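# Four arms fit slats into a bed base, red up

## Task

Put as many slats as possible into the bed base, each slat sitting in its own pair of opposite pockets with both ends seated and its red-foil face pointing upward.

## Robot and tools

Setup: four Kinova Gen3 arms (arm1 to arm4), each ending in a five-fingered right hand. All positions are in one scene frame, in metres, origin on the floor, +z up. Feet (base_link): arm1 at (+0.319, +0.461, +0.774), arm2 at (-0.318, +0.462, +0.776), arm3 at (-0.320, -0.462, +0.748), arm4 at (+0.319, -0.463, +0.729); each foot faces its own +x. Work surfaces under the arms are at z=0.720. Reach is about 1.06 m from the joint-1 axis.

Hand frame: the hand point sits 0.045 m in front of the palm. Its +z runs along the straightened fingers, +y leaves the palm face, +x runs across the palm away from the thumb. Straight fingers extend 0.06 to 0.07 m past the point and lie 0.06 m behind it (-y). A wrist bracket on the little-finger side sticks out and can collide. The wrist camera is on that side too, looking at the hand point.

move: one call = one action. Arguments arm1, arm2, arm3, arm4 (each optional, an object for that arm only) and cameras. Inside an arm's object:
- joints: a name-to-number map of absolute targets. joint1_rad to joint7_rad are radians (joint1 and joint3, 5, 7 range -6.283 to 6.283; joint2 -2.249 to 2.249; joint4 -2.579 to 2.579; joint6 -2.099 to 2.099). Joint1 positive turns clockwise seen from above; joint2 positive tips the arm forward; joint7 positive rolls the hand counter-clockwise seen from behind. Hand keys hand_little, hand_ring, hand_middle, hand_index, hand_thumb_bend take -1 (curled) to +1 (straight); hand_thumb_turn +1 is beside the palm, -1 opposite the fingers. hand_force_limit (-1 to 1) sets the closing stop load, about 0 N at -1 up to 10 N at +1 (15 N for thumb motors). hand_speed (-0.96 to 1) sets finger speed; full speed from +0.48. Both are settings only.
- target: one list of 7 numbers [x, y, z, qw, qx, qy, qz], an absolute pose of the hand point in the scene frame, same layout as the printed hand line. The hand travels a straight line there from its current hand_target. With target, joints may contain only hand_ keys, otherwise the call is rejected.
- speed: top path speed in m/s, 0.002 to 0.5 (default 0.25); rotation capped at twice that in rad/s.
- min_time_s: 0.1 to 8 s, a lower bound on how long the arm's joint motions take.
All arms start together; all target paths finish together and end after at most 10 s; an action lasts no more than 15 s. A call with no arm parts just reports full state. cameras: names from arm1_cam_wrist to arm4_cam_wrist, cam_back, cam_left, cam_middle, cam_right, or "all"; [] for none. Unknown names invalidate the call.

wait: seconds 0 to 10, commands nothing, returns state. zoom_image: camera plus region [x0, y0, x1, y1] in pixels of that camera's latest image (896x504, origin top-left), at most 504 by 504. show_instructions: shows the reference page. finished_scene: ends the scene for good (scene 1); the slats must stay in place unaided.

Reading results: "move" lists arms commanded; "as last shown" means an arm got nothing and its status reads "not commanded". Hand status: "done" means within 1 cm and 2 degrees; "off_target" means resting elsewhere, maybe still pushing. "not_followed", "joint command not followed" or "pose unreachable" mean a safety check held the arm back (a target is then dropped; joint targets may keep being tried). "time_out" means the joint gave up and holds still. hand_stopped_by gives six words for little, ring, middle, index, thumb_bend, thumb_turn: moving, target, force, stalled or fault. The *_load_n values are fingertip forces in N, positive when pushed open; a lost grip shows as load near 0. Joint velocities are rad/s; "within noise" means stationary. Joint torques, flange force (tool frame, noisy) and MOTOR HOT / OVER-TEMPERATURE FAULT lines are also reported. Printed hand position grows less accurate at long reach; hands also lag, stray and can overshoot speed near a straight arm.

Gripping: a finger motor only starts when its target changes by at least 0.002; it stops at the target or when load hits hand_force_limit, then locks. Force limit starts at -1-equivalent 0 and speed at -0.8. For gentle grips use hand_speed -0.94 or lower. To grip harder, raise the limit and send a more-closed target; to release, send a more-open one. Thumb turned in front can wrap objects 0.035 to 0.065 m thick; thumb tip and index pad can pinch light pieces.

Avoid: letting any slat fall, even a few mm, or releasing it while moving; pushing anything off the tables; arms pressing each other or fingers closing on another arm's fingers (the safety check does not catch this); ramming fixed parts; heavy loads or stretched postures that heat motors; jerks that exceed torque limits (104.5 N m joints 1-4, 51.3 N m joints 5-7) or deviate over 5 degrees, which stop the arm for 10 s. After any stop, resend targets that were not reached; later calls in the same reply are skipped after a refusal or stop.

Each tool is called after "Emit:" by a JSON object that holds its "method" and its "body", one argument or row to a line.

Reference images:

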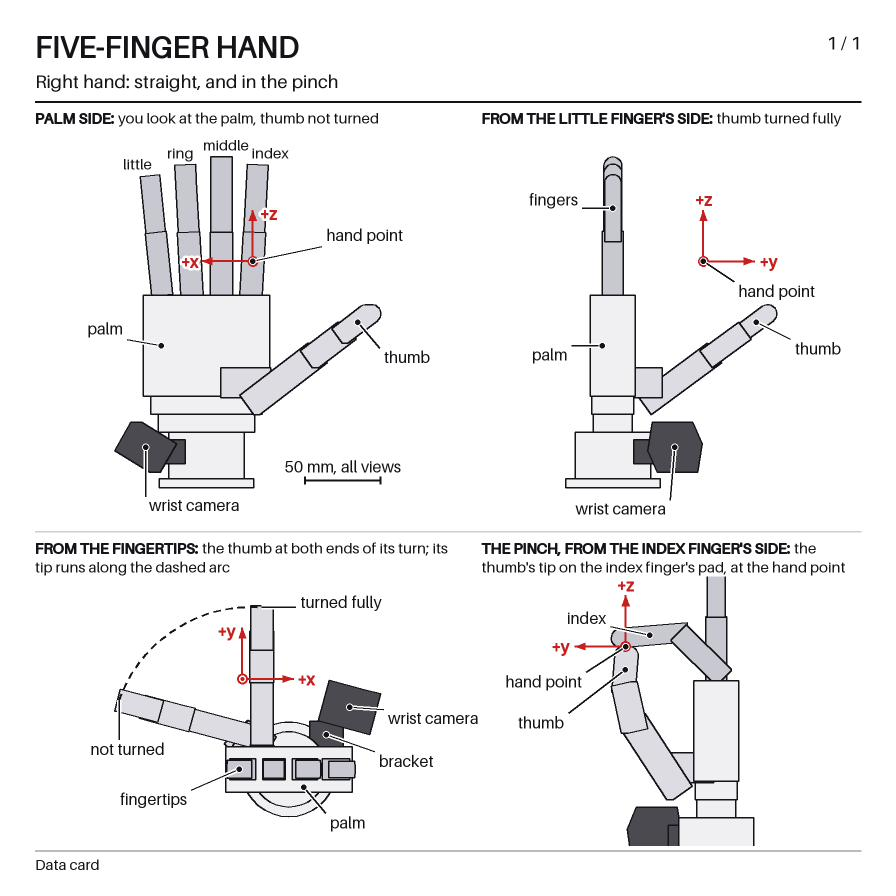

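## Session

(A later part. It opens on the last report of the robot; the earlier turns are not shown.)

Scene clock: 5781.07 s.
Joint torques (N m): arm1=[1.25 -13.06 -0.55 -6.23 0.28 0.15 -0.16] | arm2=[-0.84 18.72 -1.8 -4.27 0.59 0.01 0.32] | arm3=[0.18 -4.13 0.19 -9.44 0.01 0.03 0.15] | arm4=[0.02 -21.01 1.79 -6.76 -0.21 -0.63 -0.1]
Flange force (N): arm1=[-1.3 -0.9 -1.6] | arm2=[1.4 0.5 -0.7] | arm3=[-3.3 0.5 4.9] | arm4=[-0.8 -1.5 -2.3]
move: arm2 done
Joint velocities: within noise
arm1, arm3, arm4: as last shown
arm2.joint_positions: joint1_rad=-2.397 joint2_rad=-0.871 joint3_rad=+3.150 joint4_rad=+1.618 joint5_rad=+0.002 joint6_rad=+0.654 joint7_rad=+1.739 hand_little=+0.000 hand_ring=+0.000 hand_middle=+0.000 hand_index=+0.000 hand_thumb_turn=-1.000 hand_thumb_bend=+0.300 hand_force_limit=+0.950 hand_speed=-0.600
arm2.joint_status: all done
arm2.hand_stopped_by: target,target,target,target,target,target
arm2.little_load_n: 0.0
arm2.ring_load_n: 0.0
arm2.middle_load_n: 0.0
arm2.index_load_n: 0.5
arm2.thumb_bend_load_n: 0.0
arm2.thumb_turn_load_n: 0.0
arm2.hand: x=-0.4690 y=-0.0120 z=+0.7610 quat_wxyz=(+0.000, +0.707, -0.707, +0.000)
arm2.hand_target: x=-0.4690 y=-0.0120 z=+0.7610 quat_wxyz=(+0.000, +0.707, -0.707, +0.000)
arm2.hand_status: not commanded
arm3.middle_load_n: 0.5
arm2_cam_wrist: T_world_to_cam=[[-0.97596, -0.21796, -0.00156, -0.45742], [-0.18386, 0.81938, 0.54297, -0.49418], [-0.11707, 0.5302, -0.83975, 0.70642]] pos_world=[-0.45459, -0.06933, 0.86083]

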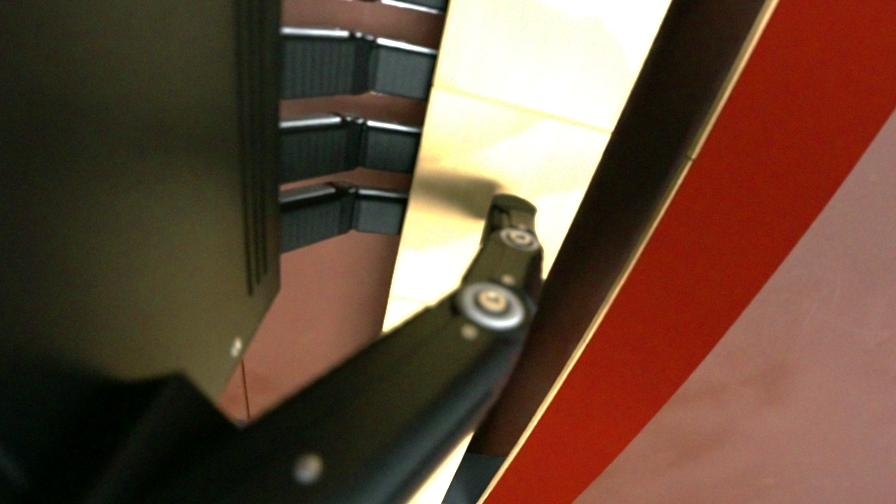

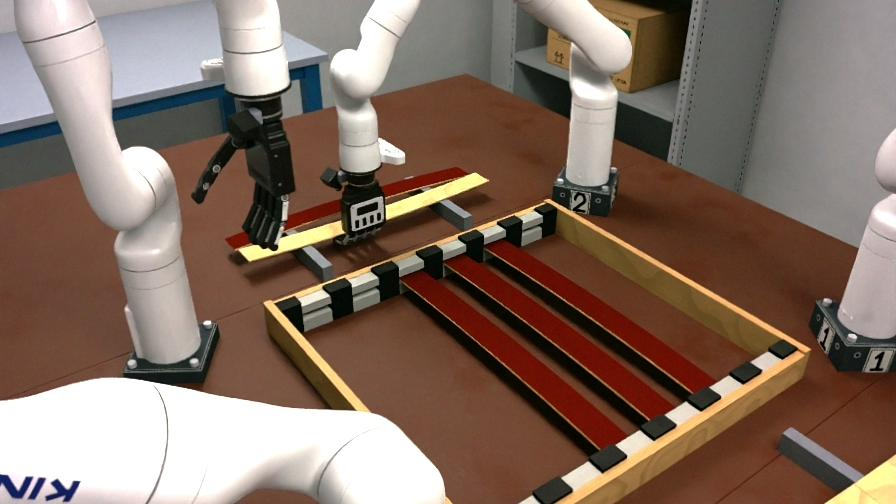

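Emit:
{"method": "move", "body": {
  "arm2": {"target": [-0.469, -0.012, 0.762, 0, 0.7071, -0.7071, 0], "speed": 0.02, "joints": {"hand_thumb_bend": 0.04}}
}}

Emit:
{"method": "move", "body": {
  "arm2": {"joints": {"hand_force_limit": -0.5, "hand_speed": -0.94, "hand_index": -0.35, "hand_middle": -0.35, "hand_ring": -0.35, "hand_little": -0.35}},
  "cameras": ["arm2_cam_wrist"]
}}

Scene clock: 5799.67 s.
Joint torques (N m): arm1=[1.23 -13.06 -0.53 -6.22 0.28 0.13 -0.18] | arm2=[-0.85 18.9 -1.83 -4.36 0.58 -0.02 0.35] | arm3=[0.08 -4.21 0.18 -9.53 -0.01 0.03 0.21] | arm4=[0.03 -20.99 1.76 -6.74 -0.23 -0.63 -0.08]
Flange force (N): arm1=[-1.2 -0.9 -1.6] | arm2=[1.4 0.5 -0.4] | arm3=[-3.4 0.5 5.2] | arm4=[-0.8 -1.4 -2.3]
move: arm2 done
Joint velocities: within noise
arm1.joint_positions: joint1_rad=-1.860 joint2_rad=+0.371 joint3_rad=+0.018 joint4_rad=+1.790 joint5_rad=-0.002 joint6_rad=+0.996 joint7_rad=+0.210 hand_little=-1.000 hand_ring=+0.600 hand_middle=+0.600 hand_index=+0.600 hand_thumb_turn=-1.000 hand_thumb_bend=+0.800 hand_force_limit=+0.300 hand_speed=-0.600
arm1.joint_status: not commanded
arm1.hand_stopped_by: target,target,target,target,target,target
arm1.little_load_n: 0.0
arm1.ring_load_n: 0.0
arm1.middle_load_n: 0.0
arm1.index_load_n: 0.0
arm1.thumb_bend_load_n: 0.0
arm1.thumb_turn_load_n: 0.0
arm1.hand: x=+0.6369 y=+0.3335 z=+0.9572 quat_wxyz=(+0.010, +0.649, -0.761, +0.001)
arm1.hand_target: x=+0.6369 y=+0.3335 z=+0.9572 quat_wxyz=(+0.010, +0.649, -0.761, +0.001)
arm1.hand_status: not commanded
arm2.joint_positions: joint1_rad=-2.397 joint2_rad=-0.869 joint3_rad=+3.150 joint4_rad=+1.618 joint5_rad=+0.002 joint6_rad=+0.656 joint7_rad=+1.739 hand_little=+0.000 hand_ring=+0.000 hand_middle=+0.000 hand_index=+0.000 hand_thumb_turn=-1.000 hand_thumb_bend=+0.040 hand_force_limit=+0.950 hand_speed=-0.600
arm2.joint_status: all done
arm2.hand_stopped_by: target,target,target,target,target,target
arm2.little_load_n: 0.0
arm2.ring_load_n: 0.0
arm2.middle_load_n: 0.0
arm2.index_load_n: 0.0
arm2.thumb_bend_load_n: 0.0
arm2.thumb_turn_load_n: 0.0
arm2.hand: x=-0.4690 y=-0.0120 z=+0.7620 quat_wxyz=(+0.000, +0.707, -0.707, +0.000)
arm2.hand_target: x=-0.4690 y=-0.0120 z=+0.7620 quat_wxyz=(+0.000, +0.707, -0.707, +0.000)
arm2.hand_status: done (0.000 m and 0.0 deg from the pose sent, 0.001 m and 0.0 deg at the start)
arm3, arm4: as last shown
arm3.middle_load_n: 0.0
pictures: none

Scene clock: 5801.23 s.
Joint torques (N m): arm1=[1.21 -13.07 -0.53 -6.23 0.27 0.15 -0.18] | arm2=[-0.87 18.86 -1.85 -4.31 0.52 -0.05 0.29] | arm3=[0.22 -4.24 0.18 -9.46 -0.04 0.04 0.18] | arm4=[0.04 -21.05 1.77 -6.75 -0.22 -0.63 -0.09]
Flange force (N): arm1=[-1.2 -0.9 -1.5] | arm2=[1.6 0.6 -0.6] | arm3=[-3.2 0.3 5.1] | arm4=[-0.9 -1.4 -2.2]
move: arm2 off_target
Joint velocities: within noise
arm1, arm4: as last shown
arm1.thumb_bend_load_n: -0.5
arm2.joint_positions: joint1_rad=-2.397 joint2_rad=-0.869 joint3_rad=+3.150 joint4_rad=+1.618 joint5_rad=+0.002 joint6_rad=+0.656 joint7_rad=+1.739 hand_little=-0.196 hand_ring=-0.168 hand_middle=-0.151 hand_index=-0.134 hand_thumb_turn=-1.000 hand_thumb_bend=+0.040 hand_force_limit=-0.500 hand_speed=-0.940
arm2.joint_status: hand_little off_target (ended at -0.196, target -0.350); hand_ring off_target (ended at -0.168, target -0.350); hand_middle off_target (ended at -0.151, target -0.350); hand_index off_target (ended at -0.134, target -0.350); the others done
arm2.hand_stopped_by: force,force,force,force,target,target
arm2.little_load_n: 2.5
arm2.ring_load_n: 2.5
arm2.middle_load_n: 1.0
arm2.index_load_n: 3.0
arm2.thumb_bend_load_n: 0.0
arm2.thumb_turn_load_n: 0.0
arm2.hand: x=-0.4690 y=-0.0120 z=+0.7620 quat_wxyz=(+0.000, +0.707, -0.707, +0.000)
arm2.hand_target: x=-0.4690 y=-0.0120 z=+0.7620 quat_wxyz=(+0.000, +0.707, -0.707, +0.000)
arm2.hand_status: not commanded
arm3.joint_positions: joint1_rad=+0.253 joint2_rad=-0.200 joint3_rad=+0.000 joint4_rad=+2.000 joint5_rad=+0.000 joint6_rad=+1.340 joint7_rad=+0.843 hand_little=+0.600 hand_ring=+0.600 hand_middle=+0.600 hand_index=+0.600 hand_thumb_turn=-1.000 hand_thumb_bend=+0.800 hand_force_limit=+0.000 hand_speed=-0.800
arm3.joint_status: not commanded
arm3.hand_stopped_by: target,target,target,target,target,target
arm3.little_load_n: 0.0
arm3.ring_load_n: 0.0
arm3.middle_load_n: 0.5
arm3.index_load_n: 0.0
arm3.thumb_bend_load_n: 0.0
arm3.thumb_turn_load_n: 0.0
arm3.hand: x=-0.1660 y=-0.3929 z=+1.0512 quat_wxyz=(-0.002, +1.000, +0.000, -0.002)
arm3.hand_target: x=-0.1660 y=-0.3929 z=+1.0512 quat_wxyz=(-0.002, +1.000, +0.000, -0.002)
arm3.hand_status: not commanded
arm2_cam_wrist: T_world_to_cam=[[-0.97596, -0.21796, -0.00156, -0.45742], [-0.18387, 0.8194, 0.54293, -0.49468], [-0.11706, 0.53016, -0.83978, 0.70729]] pos_world=[-0.45459, -0.06933, 0.86183]

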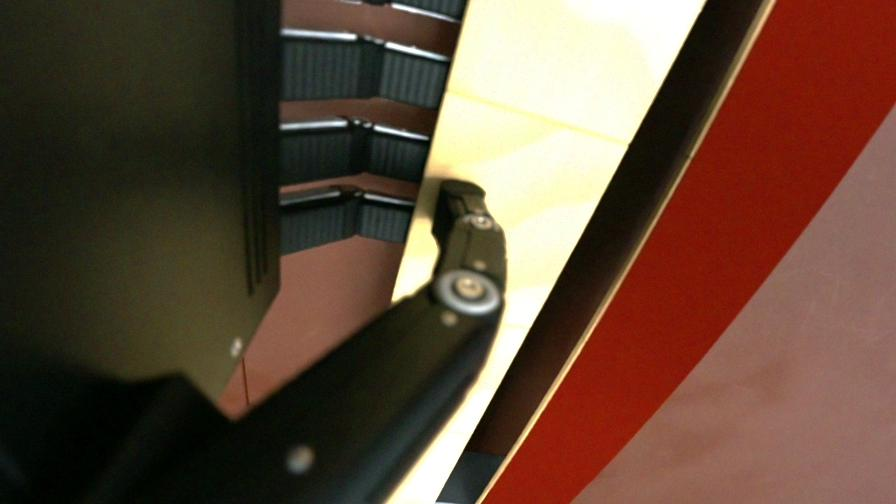

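Emit:
{"method": "move", "body": {
  "arm2": {"joints": {"hand_force_limit": 0.3, "hand_speed": -0.92, "hand_index": -0.4, "hand_middle": -0.4, "hand_ring": -0.4, "hand_little": -0.42}}
}}

Emit:
{"method": "move", "body": {
  "arm2": {"target": [-0.469, -0.012, 0.90, 0, 0.7071, -0.7071, 0], "speed": 0.1},
  "cameras": ["arm2_cam_wrist", "cam_middle", "cam_right"]
}}

Scene clock: 5824.60 s.
Joint torques (N m): arm1=[1.24 -13.09 -0.52 -6.23 0.32 0.16 -0.17] | arm2=[-0.86 18.39 -2 -4.17 0.4 -0.22 0.25] | arm3=[0.1 -4.16 0.26 -9.51 0.03 0.04 0.19] | arm4=[0.06 -21.03 1.75 -6.73 -0.2 -0.62 -0.09]
Flange force (N): arm1=[-1.3 -0.9 -1.5] | arm2=[1.9 0.8 -1.8] | arm3=[-3.5 0.4 5.2] | arm4=[-0.9 -1.3 -2.2]
move: arm2 off_target
Joint velocities: within noise
arm1, arm3, arm4: as last shown
arm1.thumb_bend_load_n: 0.0
arm2.joint_positions: joint1_rad=-2.397 joint2_rad=-0.869 joint3_rad=+3.150 joint4_rad=+1.618 joint5_rad=+0.002 joint6_rad=+0.656 joint7_rad=+1.739 hand_little=-0.231 hand_ring=-0.188 hand_middle=-0.171 hand_index=-0.147 hand_thumb_turn=-1.000 hand_thumb_bend=+0.040 hand_force_limit=+0.300 hand_speed=-0.920
arm2.joint_status: hand_little off_target (ended at -0.231, target -0.420); hand_ring off_target (ended at -0.188, target -0.400); hand_middle off_target (ended at -0.171, target -0.400); hand_index off_target (ended at -0.147, target -0.400); the others done
arm2.hand_stopped_by: force,force,force,force,target,target
arm2.little_load_n: 7.5
arm2.ring_load_n: 5.5
arm2.middle_load_n: 7.0
arm2.index_load_n: 7.5
arm2.thumb_bend_load_n: 0.0
arm2.thumb_turn_load_n: 0.0
arm2.hand: x=-0.4690 y=-0.0120 z=+0.7620 quat_wxyz=(+0.000, +0.707, -0.707, +0.000)
arm2.hand_target: x=-0.4690 y=-0.0120 z=+0.7620 quat_wxyz=(+0.000, +0.707, -0.707, +0.000)
arm2.hand_status: not commanded
arm3.middle_load_n: 0.0
pictures: none

Scene clock: 5826.50 s.
Joint torques (N m): arm1=[1.25 -13.08 -0.53 -6.26 0.27 0.13 -0.2] | arm2=[-0.81 17.76 -1.87 -6.12 0.66 0.06 0.33] | arm3=[0.11 -4.14 0.13 -9.47 0 0.02 0.2] | arm4=[0.05 -21.02 1.79 -6.73 -0.22 -0.63 -0.09]
Flange force (N): arm1=[-1.2 -0.8 -1.5] | arm2=[1.3 0.9 -0.3] | arm3=[-3.3 0.6 5.0] | arm4=[-0.9 -1.3 -2.2]
move: arm2 done
Joint velocities: within noise
arm1, arm3, arm4: as last shown
arm2.joint_positions: joint1_rad=-2.401 joint2_rad=-0.644 joint3_rad=+3.153 joint4_rad=+1.522 joint5_rad=+0.002 joint6_rad=+0.977 joint7_rad=+1.740 hand_little=-0.231 hand_ring=-0.188 hand_middle=-0.171 hand_index=-0.146 hand_thumb_turn=-1.000 hand_thumb_bend=+0.040 hand_force_limit=+0.300 hand_speed=-0.920
arm2.joint_status: not commanded
arm2.hand_stopped_by: force,force,force,force,target,target
arm2.little_load_n: 3.5
arm2.ring_load_n: 3.5
arm2.middle_load_n: 8.5
arm2.index_load_n: 11.5
arm2.thumb_bend_load_n: 0.0
arm2.thumb_turn_load_n: 0.0
arm2.hand: x=-0.4690 y=-0.0120 z=+0.9000 quat_wxyz=(+0.000, +0.707, -0.707, +0.000)
arm2.hand_target: x=-0.4690 y=-0.0120 z=+0.9000 quat_wxyz=(+0.000, +0.707, -0.707, +0.000)
arm2.hand_status: done (0.000 m and 0.0 deg from the pose sent, 0.138 m and 0.0 deg at the start)
arm4.thumb_bend_load_n: -0.5
arm2_cam_wrist: T_world_to_cam=[[-0.97596, -0.21793, -0.00166, -0.45711], [-0.18389, 0.81938, 0.54296, -0.56965], [-0.11697, 0.53021, -0.83976, 0.8232]] pos_world=[-0.45459, -0.06933, 0.99983]

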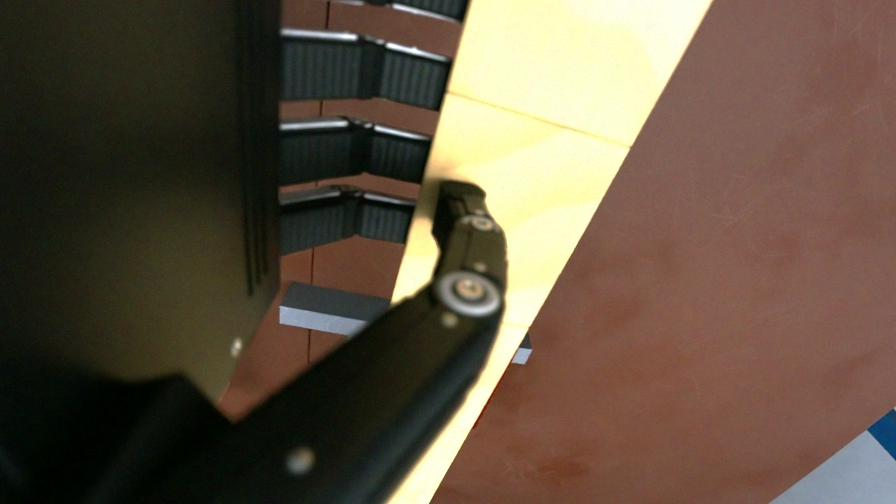

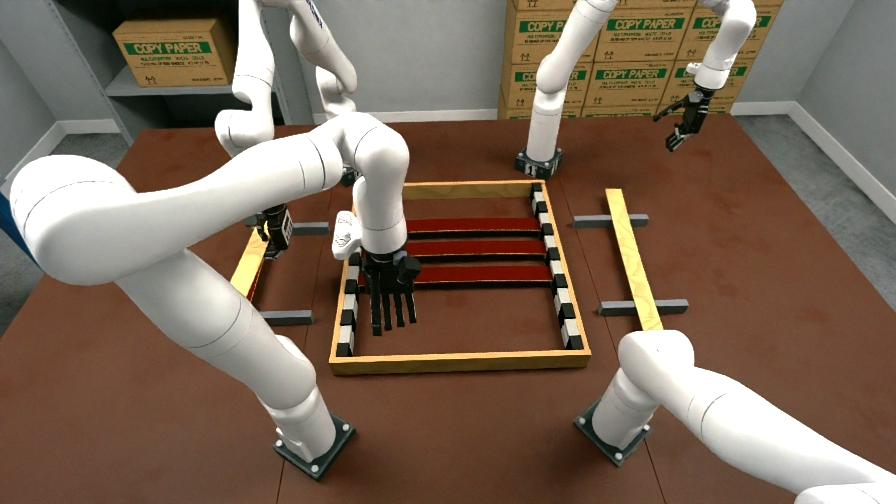

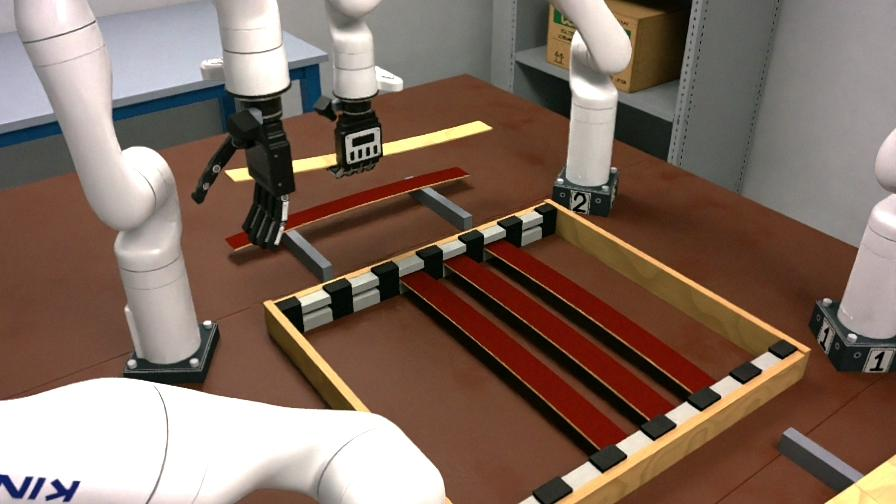

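Emit:
{"method": "move", "body": {
  "arm2": {"target": [-0.30, 0.00, 1.05, 0, 0.3827, -0.9239, 0], "speed": 0.25}
}}

Emit:
{"method": "move", "body": {
  "arm2": {"target": [-0.03, 0.0, 1.06, 0, 0, -1, 0], "speed": 0.25},
  "cameras": ["arm2_cam_wrist", "cam_middle", "cam_right", "cam_back", "arm3_cam_wrist"]
}}

Scene clock: 5860.67 s.
Joint torques (N m): arm1=[1.21 -13.09 -0.5 -6.25 0.3 0.12 -0.15] | arm2=[-0.82 17.48 -1.32 -7.37 0.55 0.12 0.33] | arm3=[0.19 -4.24 0.19 -9.48 -0.02 0.02 0.21] | arm4=[0.06 -21.02 1.79 -6.73 -0.21 -0.63 -0.07]
Flange force (N): arm1=[-1.3 -0.9 -1.6] | arm2=[1.8 -0.7 -0.8] | arm3=[-3.3 0.2 5.1] | arm4=[-0.9 -1.3 -2.2]
move: arm2 done
Joint velocities: within noise
arm1, arm3, arm4: as last shown
arm2.joint_positions: joint1_rad=-2.744 joint2_rad=-0.557 joint3_rad=+3.320 joint4_rad=+1.179 joint5_rad=-0.087 joint6_rad=+1.416 joint7_rad=+0.768 hand_little=-0.231 hand_ring=-0.188 hand_middle=-0.171 hand_index=-0.146 hand_thumb_turn=-1.000 hand_thumb_bend=+0.040 hand_force_limit=+0.300 hand_speed=-0.920
arm2.joint_status: not commanded
arm2.hand_stopped_by: force,force,force,force,target,target
arm2.little_load_n: 3.5
arm2.ring_load_n: 3.5
arm2.middle_load_n: 8.0
arm2.index_load_n: 11.0
arm2.thumb_bend_load_n: 0.0
arm2.thumb_turn_load_n: 0.0
arm2.hand: x=-0.3000 y=+0.0000 z=+1.0500 quat_wxyz=(+0.000, +0.383, -0.924, +0.000)
arm2.hand_target: x=-0.3000 y=+0.0000 z=+1.0500 quat_wxyz=(+0.000, +0.383, -0.924, +0.000)
arm2.hand_status: done (0.000 m and 0.0 deg from the pose sent, 0.226 m and 45.0 deg at the start)
arm3.thumb_bend_load_n: -0.5
arm4.thumb_bend_load_n: 0.0
pictures: none

Scene clock: 5862.83 s.
Joint torques (N m): arm1=[1.24 -13.06 -0.54 -6.22 0.28 0.16 -0.17] | arm2=[-0.78 19.95 -0.79 -7.43 0.42 0.02 0.33] | arm3=[0.18 -4.18 0.23 -9.44 -0.04 0.03 0.2] | arm4=[0.03 -21.01 1.8 -6.74 -0.21 -0.62 -0.11]
Flange force (N): arm1=[-1.3 -0.9 -1.5] | arm2=[-0.5 -2.3 -1.2] | arm3=[-3.4 0.3 4.9] | arm4=[-0.9 -1.5 -2.2]
move: arm2 done
Joint velocities: within noise
arm1, arm3: as last shown
arm2.joint_positions: joint1_rad=-3.150 joint2_rad=-0.721 joint3_rad=+3.444 joint4_rad=+0.877 joint5_rad=-0.191 joint6_rad=+1.572 joint7_rad=-0.358 hand_little=-0.231 hand_ring=-0.188 hand_middle=-0.171 hand_index=-0.146 hand_thumb_turn=-1.000 hand_thumb_bend=+0.040 hand_force_limit=+0.300 hand_speed=-0.920
arm2.joint_status: not commanded
arm2.hand_stopped_by: force,force,force,force,target,target
arm2.little_load_n: 3.5
arm2.ring_load_n: 3.5
arm2.middle_load_n: 8.5
arm2.index_load_n: 11.0
arm2.thumb_bend_load_n: 0.0
arm2.thumb_turn_load_n: 0.0
arm2.hand: x=-0.0300 y=+0.0000 z=+1.0600 quat_wxyz=(+0.000, +0.000, -1.000, +0.000)
arm2.hand_target: x=-0.0300 y=+0.0000 z=+1.0600 quat_wxyz=(+0.000, +0.000, -1.000, +0.000)
arm2.hand_status: done (0.000 m and 0.0 deg from the pose sent, 0.270 m and 45.0 deg at the start)
arm3.little_load_n: 0.5
arm3.thumb_bend_load_n: 0.0
arm4.joint_positions: joint1_rad=+3.778 joint2_rad=+0.900 joint3_rad=+0.000 joint4_rad=+1.300 joint5_rad=+0.000 joint6_rad=+0.600 joint7_rad=-1.821 hand_little=+1.000 hand_ring=+1.000 hand_middle=+1.000 hand_index=+1.000 hand_thumb_turn=+1.000 hand_thumb_bend=+1.000 hand_force_limit=+0.000 hand_speed=-0.800
arm4.joint_status: not commanded
arm4.hand_stopped_by: target,target,target,target,target,target
arm4.little_load_n: 0.0
arm4.ring_load_n: 0.0
arm4.middle_load_n: 0.0
arm4.index_load_n: 0.0
arm4.thumb_bend_load_n: 0.0
arm4.thumb_turn_load_n: 0.0
arm4.hand: x=+0.3472 y=-1.1959 z=+0.8062 quat_wxyz=(-0.132, -0.777, -0.606, +0.111)
arm4.hand_target: x=+0.3472 y=-1.1959 z=+0.8062 quat_wxyz=(-0.132, -0.777, -0.606, +0.111)
arm4.hand_status: not commanded
pictures: arm2_cam_wrist, arm3_cam_wrist, cam_back, cam_middle, cam_right
arm2_cam_wrist: T_world_to_cam=[[-0.21791, 0.97597, -0.00165, -0.00305], [0.81941, 0.18387, 0.54291, -0.55547], [0.53017, 0.11696, -0.83979, 1.02199]] pos_world=[-0.08733, -0.01441, 1.15983]
arm3_cam_wrist: T_world_to_cam=[[0.27205, -0.96223, -0.00988, -0.32431], [-0.81561, -0.23602, 0.52828, -0.78533], [-0.51067, -0.13566, -0.84901, 0.87013]] pos_world=[-0.10795, -0.37938, 1.15042]

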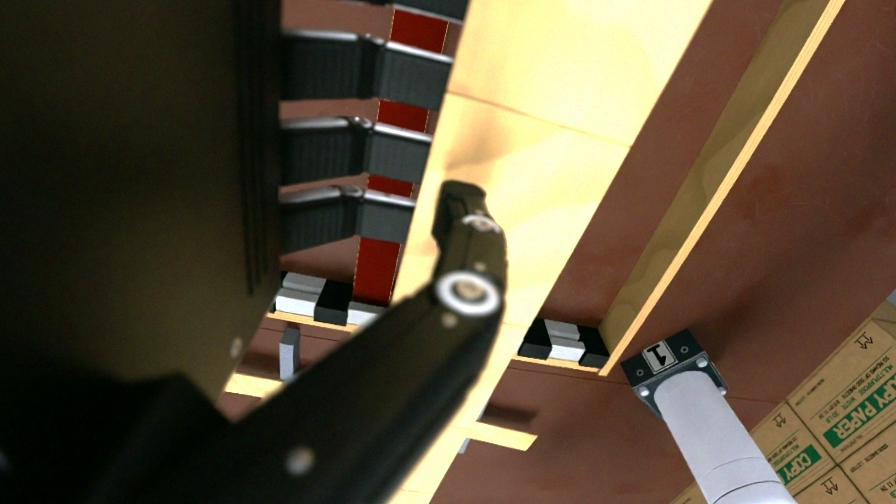

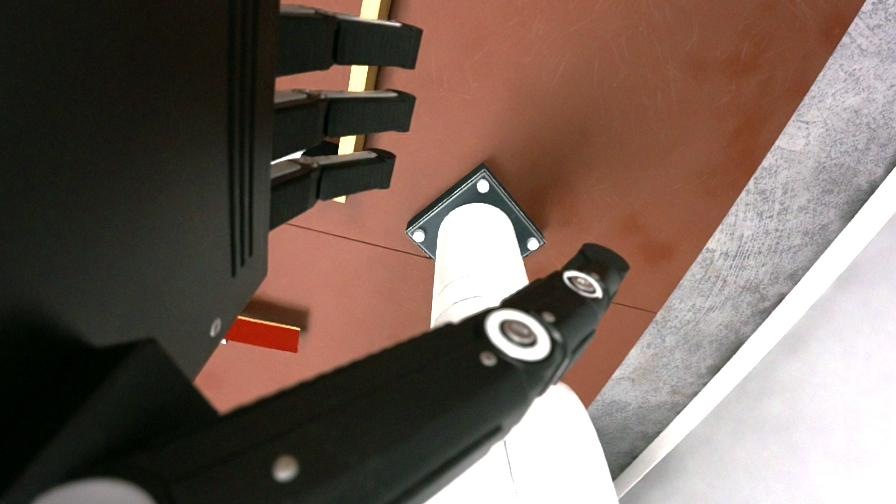

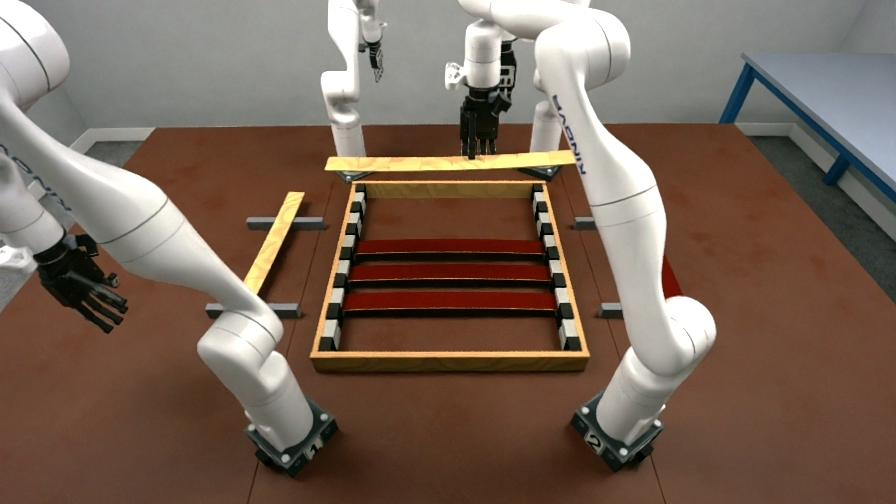

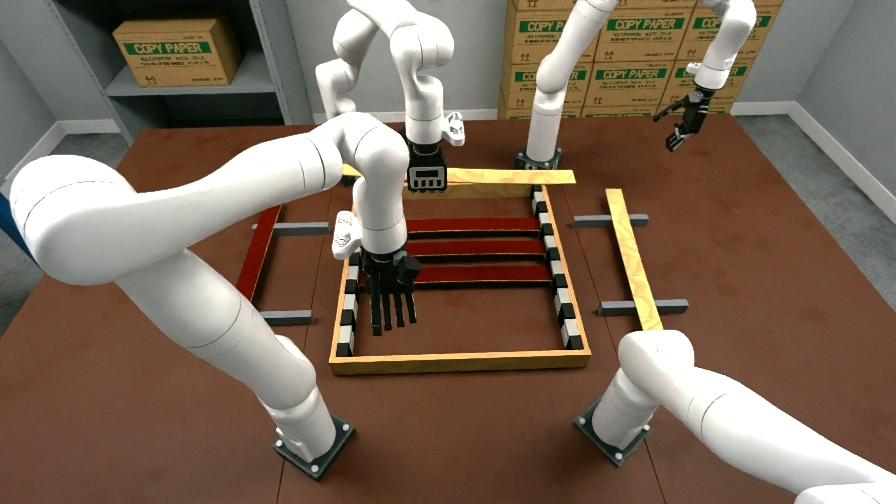

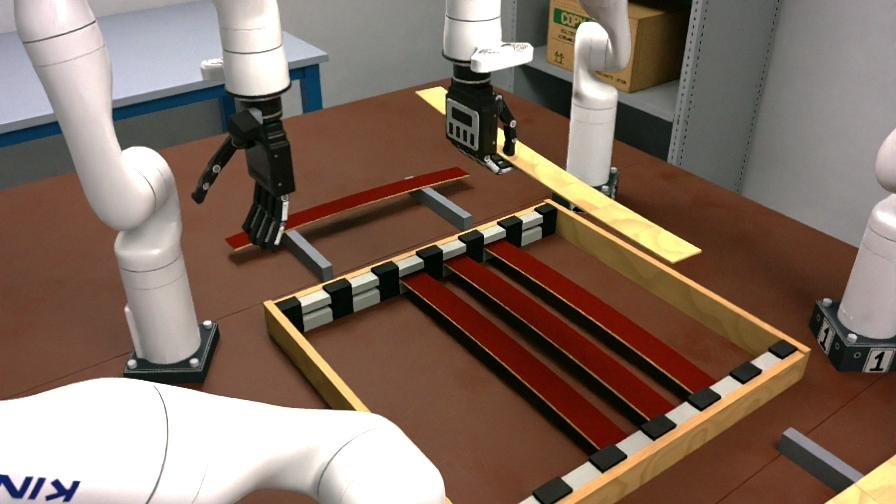

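Emit:
{"method": "move", "body": {
  "arm2": {"target": [-0.03, 0.0, 1.06, 0, 0, 0.92388, -0.38268], "speed": 0.2},
  "cameras": ["cam_right", "cam_back"]
}}

Scene clock: 5885.30 s.
Joint torques (N m): arm1=[1.22 -13.07 -0.57 -6.22 0.29 0.13 -0.17] | arm2=[-0.75 11.13 0.17 -8.22 1.26 -1.07 0.26] | arm3=[0.1 -4.22 0.12 -9.48 0.02 -0.04 0.23] | arm4=[0.04 -21.04 1.78 -6.72 -0.21 -0.63 -0.1]
Flange force (N): arm1=[-1.2 -0.9 -1.6] | arm2=[0.4 1.2 0.1] | arm3=[-3.3 0.5 4.9] | arm4=[-1.0 -1.4 -2.2]
move: arm2 done
Joint velocities: within noise
arm1, arm3, arm4: as last shown
arm2.joint_positions: joint1_rad=-3.889 joint2_rad=-0.331 joint3_rad=+3.887 joint4_rad=+1.778 joint5_rad=+0.495 joint6_rad=+0.536 joint7_rad=-1.034 hand_little=-0.231 hand_ring=-0.188 hand_middle=-0.171 hand_index=-0.146 hand_thumb_turn=-1.000 hand_thumb_bend=+0.040 hand_force_limit=+0.300 hand_speed=-0.920
arm2.joint_status: not commanded
arm2.hand_stopped_by: force,force,force,force,target,target
arm2.little_load_n: 3.5
arm2.ring_load_n: 3.5
arm2.middle_load_n: 8.5
arm2.index_load_n: 10.5
arm2.thumb_bend_load_n: 0.0
arm2.thumb_turn_load_n: 0.0
arm2.hand: x=-0.0300 y=+0.0000 z=+1.0600 quat_wxyz=(+0.000, +0.000, -0.924, +0.383)
arm2.hand_target: x=-0.0300 y=+0.0000 z=+1.0600 quat_wxyz=(+0.000, +0.000, -0.924, +0.383)
arm2.hand_status: done (0.000 m and 0.0 deg from the pose sent, 0.000 m and 45.0 deg at the start)
arm3.little_load_n: 0.0
arm3.thumb_turn_load_n: 0.5
pictures: cam_back, cam_right

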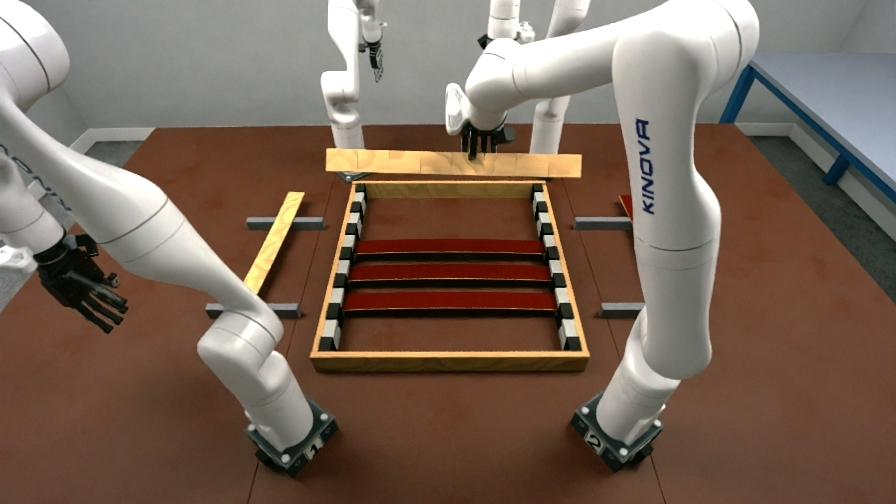

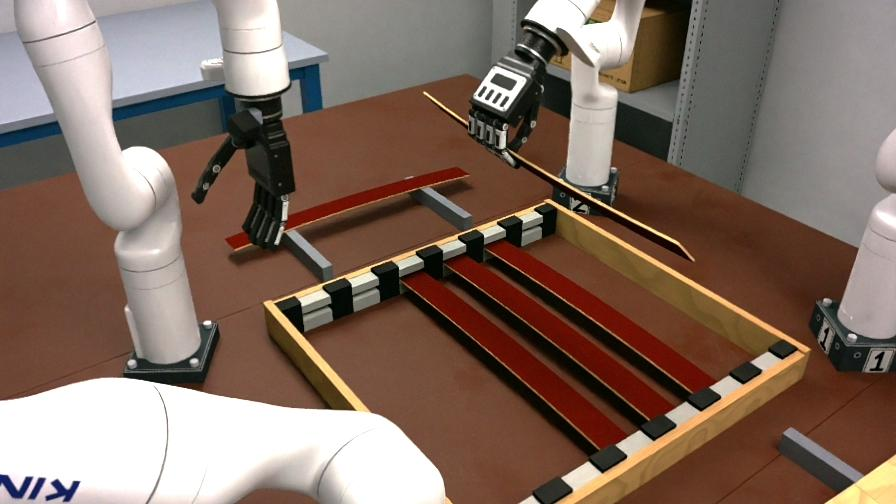

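Emit:
{"method": "move", "body": {
  "arm2": {"target": [-0.03, 0.0, 1.06, 0, 0, 0.70711, -0.70711], "speed": 0.2},
  "cameras": ["cam_right", "cam_back", "cam_middle", "cam_left"]
}}

Scene clock: 5896.77 s.
Joint torques (N m): arm1=[1.21 -13.12 -0.51 -6.27 0.28 0.13 -0.18] | arm2=[-0.64 12.44 6.23 -0.8 -0.73 0.75 0.22] | arm3=[0.2 -4.19 0.27 -9.49 -0.03 0.01 0.21] | arm4=[0.06 -21.03 1.77 -6.74 -0.23 -0.64 -0.09]
Flange force (N): arm1=[-1.2 -0.9 -1.4] | arm2=[1.8 -2.1 2.9] | arm3=[-3.6 0.2 5.0] | arm4=[-0.9 -1.3 -2.2]
move: arm2 done
Joint velocities: within noise
arm1, arm3, arm4: as last shown
arm1.little_load_n: -0.5
arm1.index_load_n: 0.5
arm2.joint_positions: joint1_rad=-4.437 joint2_rad=-1.562 joint3_rad=+4.896 joint4_rad=+2.321 joint5_rad=+0.393 joint6_rad=-0.471 joint7_rad=-1.853 hand_little=-0.231 hand_ring=-0.188 hand_middle=-0.171 hand_index=-0.146 hand_thumb_turn=-1.000 hand_thumb_bend=+0.040 hand_force_limit=+0.300 hand_speed=-0.920
arm2.joint_status: not commanded
arm2.hand_stopped_by: force,force,force,force,target,target
arm2.little_load_n: 4.0
arm2.ring_load_n: 3.5
arm2.middle_load_n: 8.0
arm2.index_load_n: 10.5
arm2.thumb_bend_load_n: 0.0
arm2.thumb_turn_load_n: 0.0
arm2.hand: x=-0.0300 y=+0.0000 z=+1.0600 quat_wxyz=(+0.000, +0.000, -0.707, +0.707)
arm2.hand_target: x=-0.0300 y=+0.0000 z=+1.0600 quat_wxyz=(+0.000, +0.000, -0.707, +0.707)
arm2.hand_status: done (0.000 m and 0.0 deg from the pose sent, 0.000 m and 45.0 deg at the start)
arm3.thumb_turn_load_n: 0.0
arm4.ring_load_n: -0.5
pictures: cam_back, cam_left, cam_middle, cam_right

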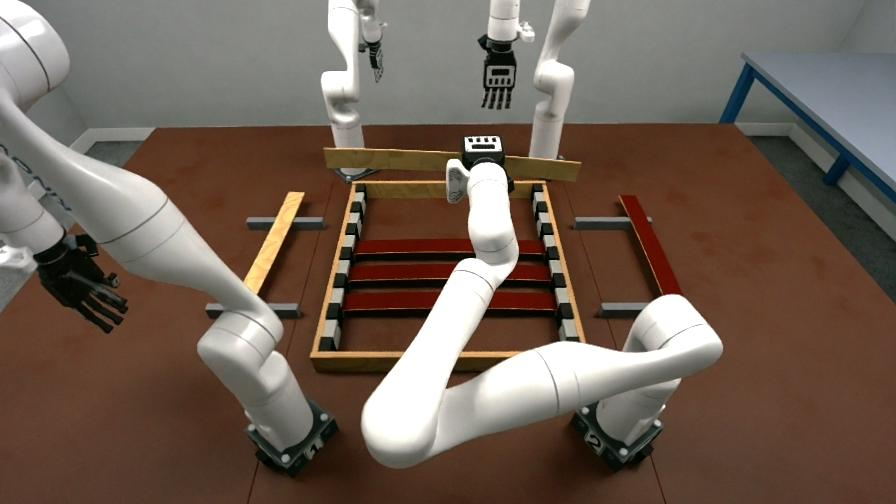

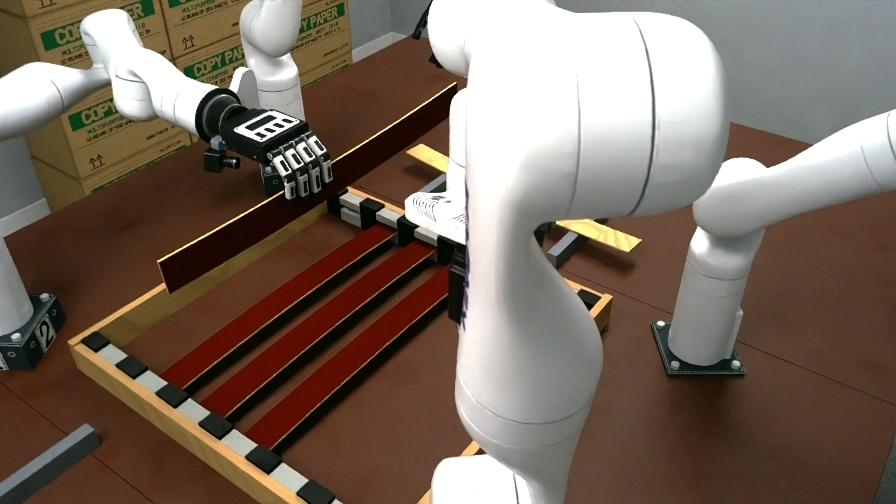

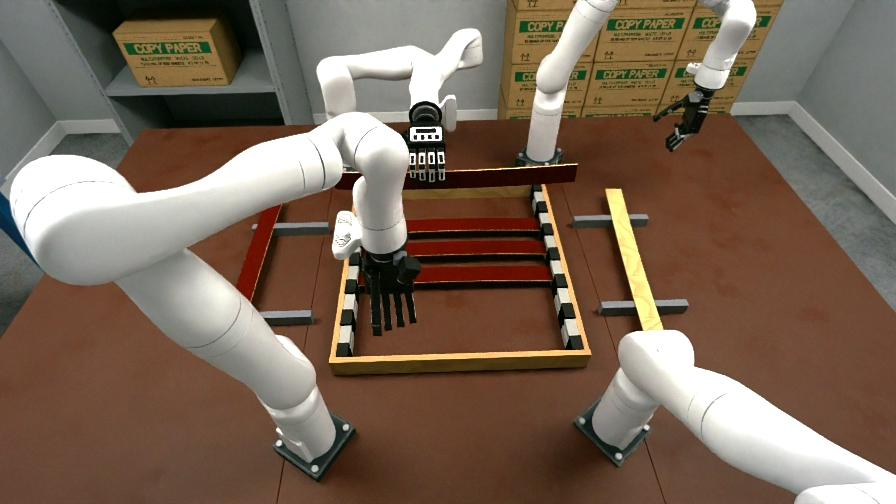

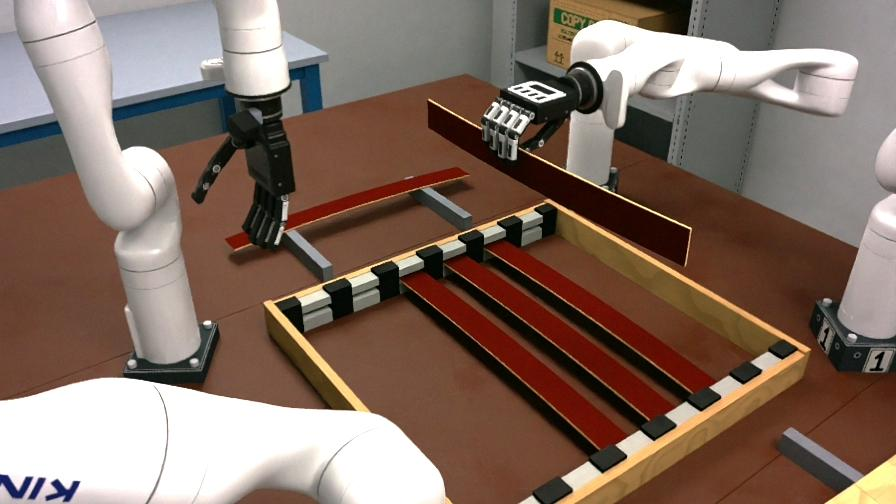

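Emit:
{"method": "move", "body": {
  "arm3": {"target": [-0.05, -0.30, 1.06, -0.38268, 0.92388, 0, 0], "speed": 0.25}
}}

Emit:
{"method": "move", "body": {
  "arm3": {"target": [0.03, -0.20, 1.0621, -0.70691, 0.70691, 0.01666, 0.01666], "speed": 0.25},
  "cameras": ["arm3_cam_wrist", "cam_middle", "cam_right", "cam_left", "cam_back"]
}}

Scene clock: 5940.60 s.
Joint torques (N m): arm1=[1.23 -13.08 -0.53 -6.22 0.29 0.13 -0.16] | arm2=[-0.64 12.45 6.22 -0.81 -0.72 0.75 0.22] | arm3=[0.01 -7.05 0.24 -9.05 -1.55 0.51 0.16] | arm4=[0.08 -21.04 1.78 -6.75 -0.2 -0.65 -0.08]
Flange force (N): arm1=[-1.2 -1.0 -1.6] | arm2=[1.8 -2.1 2.9] | arm3=[-4.1 1.8 3.6] | arm4=[-0.9 -1.3 -2.2]
move: arm3 done
Joint velocities: within noise
arm1.joint_positions: joint1_rad=-1.860 joint2_rad=+0.371 joint3_rad=+0.018 joint4_rad=+1.790 joint5_rad=-0.002 joint6_rad=+0.996 joint7_rad=+0.210 hand_little=-1.000 hand_ring=+0.600 hand_middle=+0.600 hand_index=+0.600 hand_thumb_turn=-1.000 hand_thumb_bend=+0.800 hand_force_limit=+0.300 hand_speed=-0.600
arm1.joint_status: not commanded
arm1.hand_stopped_by: target,target,target,target,target,target
arm1.little_load_n: 0.0
arm1.ring_load_n: 0.0
arm1.middle_load_n: 0.0
arm1.index_load_n: -0.5
arm1.thumb_bend_load_n: 0.0
arm1.thumb_turn_load_n: 0.0
arm1.hand: x=+0.6369 y=+0.3335 z=+0.9572 quat_wxyz=(+0.010, +0.649, -0.761, +0.001)
arm1.hand_target: x=+0.6369 y=+0.3335 z=+0.9572 quat_wxyz=(+0.010, +0.649, -0.761, +0.001)
arm1.hand_status: not commanded
arm2, arm4: as last shown
arm3.joint_positions: joint1_rad=+0.380 joint2_rad=+0.002 joint3_rad=+0.599 joint4_rad=+1.966 joint5_rad=-0.825 joint6_rad=+1.287 joint7_rad=+1.861 hand_little=+0.600 hand_ring=+0.600 hand_middle=+0.600 hand_index=+0.600 hand_thumb_turn=-1.000 hand_thumb_bend=+0.800 hand_force_limit=+0.000 hand_speed=-0.800
arm3.joint_status: not commanded
arm3.hand_stopped_by: target,target,target,target,target,target
arm3.little_load_n: 0.0
arm3.ring_load_n: 0.0
arm3.middle_load_n: 0.0
arm3.index_load_n: 0.0
arm3.thumb_bend_load_n: 0.0
arm3.thumb_turn_load_n: 0.0
arm3.hand: x=-0.0500 y=-0.3000 z=+1.0600 quat_wxyz=(-0.383, +0.924, +0.000, +0.000)
arm3.hand_target: x=-0.0500 y=-0.3000 z=+1.0600 quat_wxyz=(-0.383, +0.924, +0.000, +0.000)
arm3.hand_status: done (0.000 m and 0.0 deg from the pose sent, 0.149 m and 44.7 deg at the start)
arm4.little_load_n: 0.5
arm4.ring_load_n: 0.0
arm4.thumb_bend_load_n: -0.5
pictures: none

Scene clock: 5942.77 s.
Joint torques (N m): arm1=[1.23 -13.09 -0.56 -6.25 0.3 0.11 -0.15] | arm2=[-0.64 12.42 6.24 -0.81 -0.72 0.75 0.24] | arm3=[0.04 -14.24 1.02 -4.97 -1.13 2.03 0.21] | arm4=[0.08 -21.05 1.74 -6.72 -0.22 -0.63 -0.1]
Flange force (N): arm1=[-1.3 -0.9 -1.6] | arm2=[1.8 -2.1 2.9] | arm3=[-3.6 1.1 1.0] | arm4=[-1.0 -1.3 -2.2]
move: arm3 done
Joint velocities: within noise
arm1, arm2, arm4: as last shown
arm1.index_load_n: 0.0
arm3.joint_positions: joint1_rad=+0.723 joint2_rad=+0.589 joint3_rad=+0.490 joint4_rad=+2.067 joint5_rad=-1.566 joint6_rad=+1.876 joint7_rad=+2.675 hand_little=+0.600 hand_ring=+0.600 hand_middle=+0.600 hand_index=+0.600 hand_thumb_turn=-1.000 hand_thumb_bend=+0.800 hand_force_limit=+0.000 hand_speed=-0.800
arm3.joint_status: not commanded
arm3.hand_stopped_by: target,target,target,target,target,target
arm3.little_load_n: 0.0
arm3.ring_load_n: 0.0
arm3.middle_load_n: 0.0
arm3.index_load_n: 0.0
arm3.thumb_bend_load_n: 0.0
arm3.thumb_turn_load_n: 0.0
arm3.hand: x=+0.0300 y=-0.2000 z=+1.0621 quat_wxyz=(-0.707, +0.707, +0.017, +0.017)
arm3.hand_target: x=+0.0300 y=-0.2000 z=+1.0621 quat_wxyz=(-0.707, +0.707, +0.017, +0.017)
arm3.hand_status: done (0.000 m and 0.0 deg from the pose sent, 0.128 m and 45.1 deg at the start)
arm4.little_load_n: 0.0
arm4.index_load_n: 0.5
arm4.thumb_bend_load_n: 0.0
pictures: arm3_cam_wrist, cam_back, cam_left, cam_middle, cam_right
arm3_cam_wrist: T_world_to_cam=[[0.31661, 0.00419, -0.94855, 0.99698], [-0.80644, -0.52531, -0.2715, 0.20559], [-0.49942, 0.8509, -0.16294, 0.47392]] pos_world=[0.08682, -0.29944, 1.07872]

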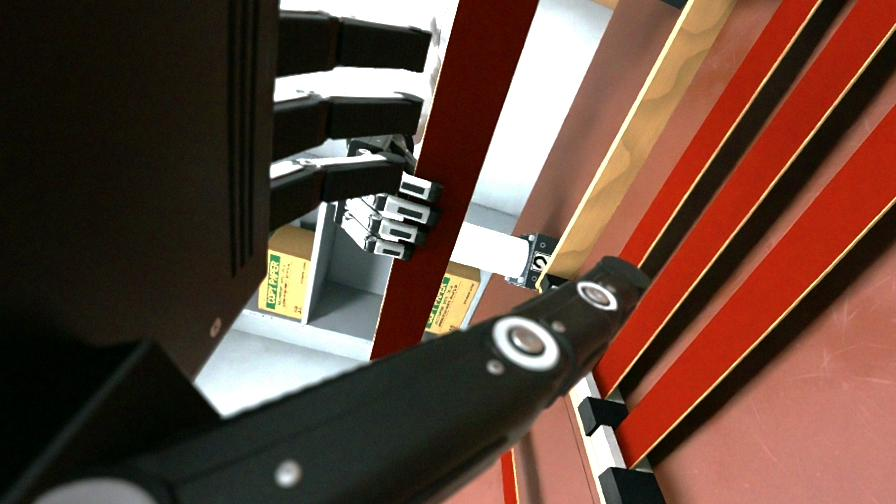

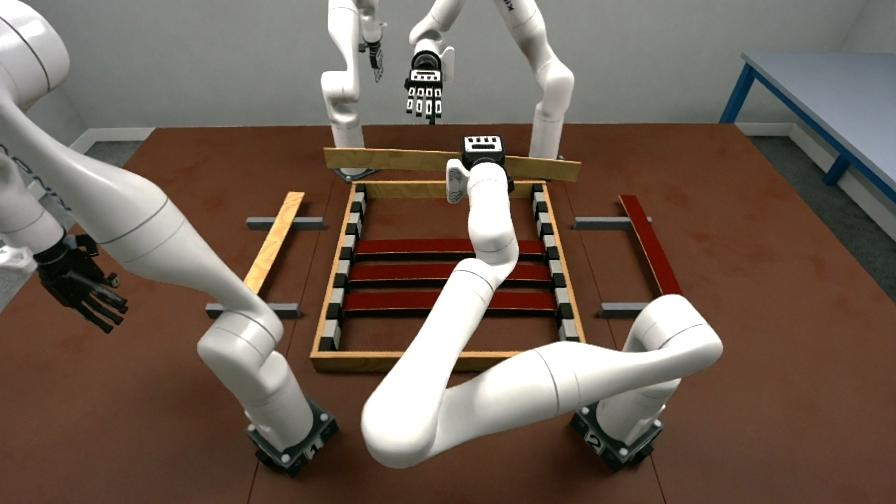

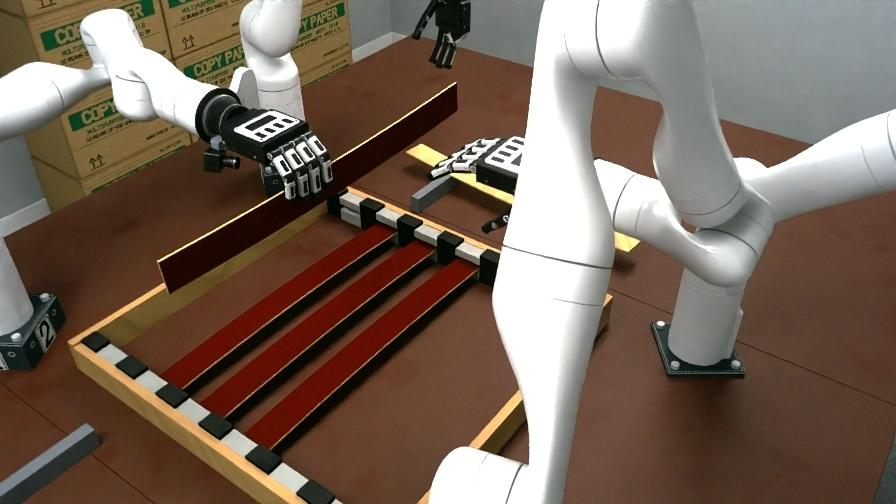

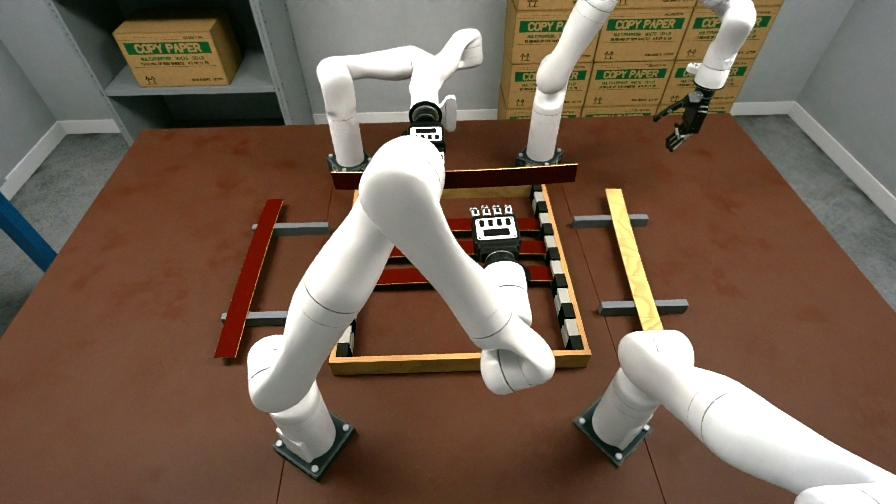

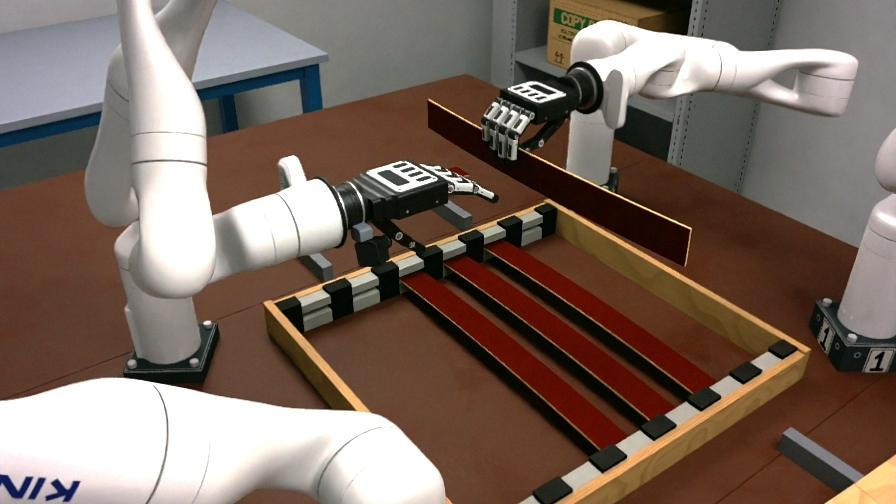

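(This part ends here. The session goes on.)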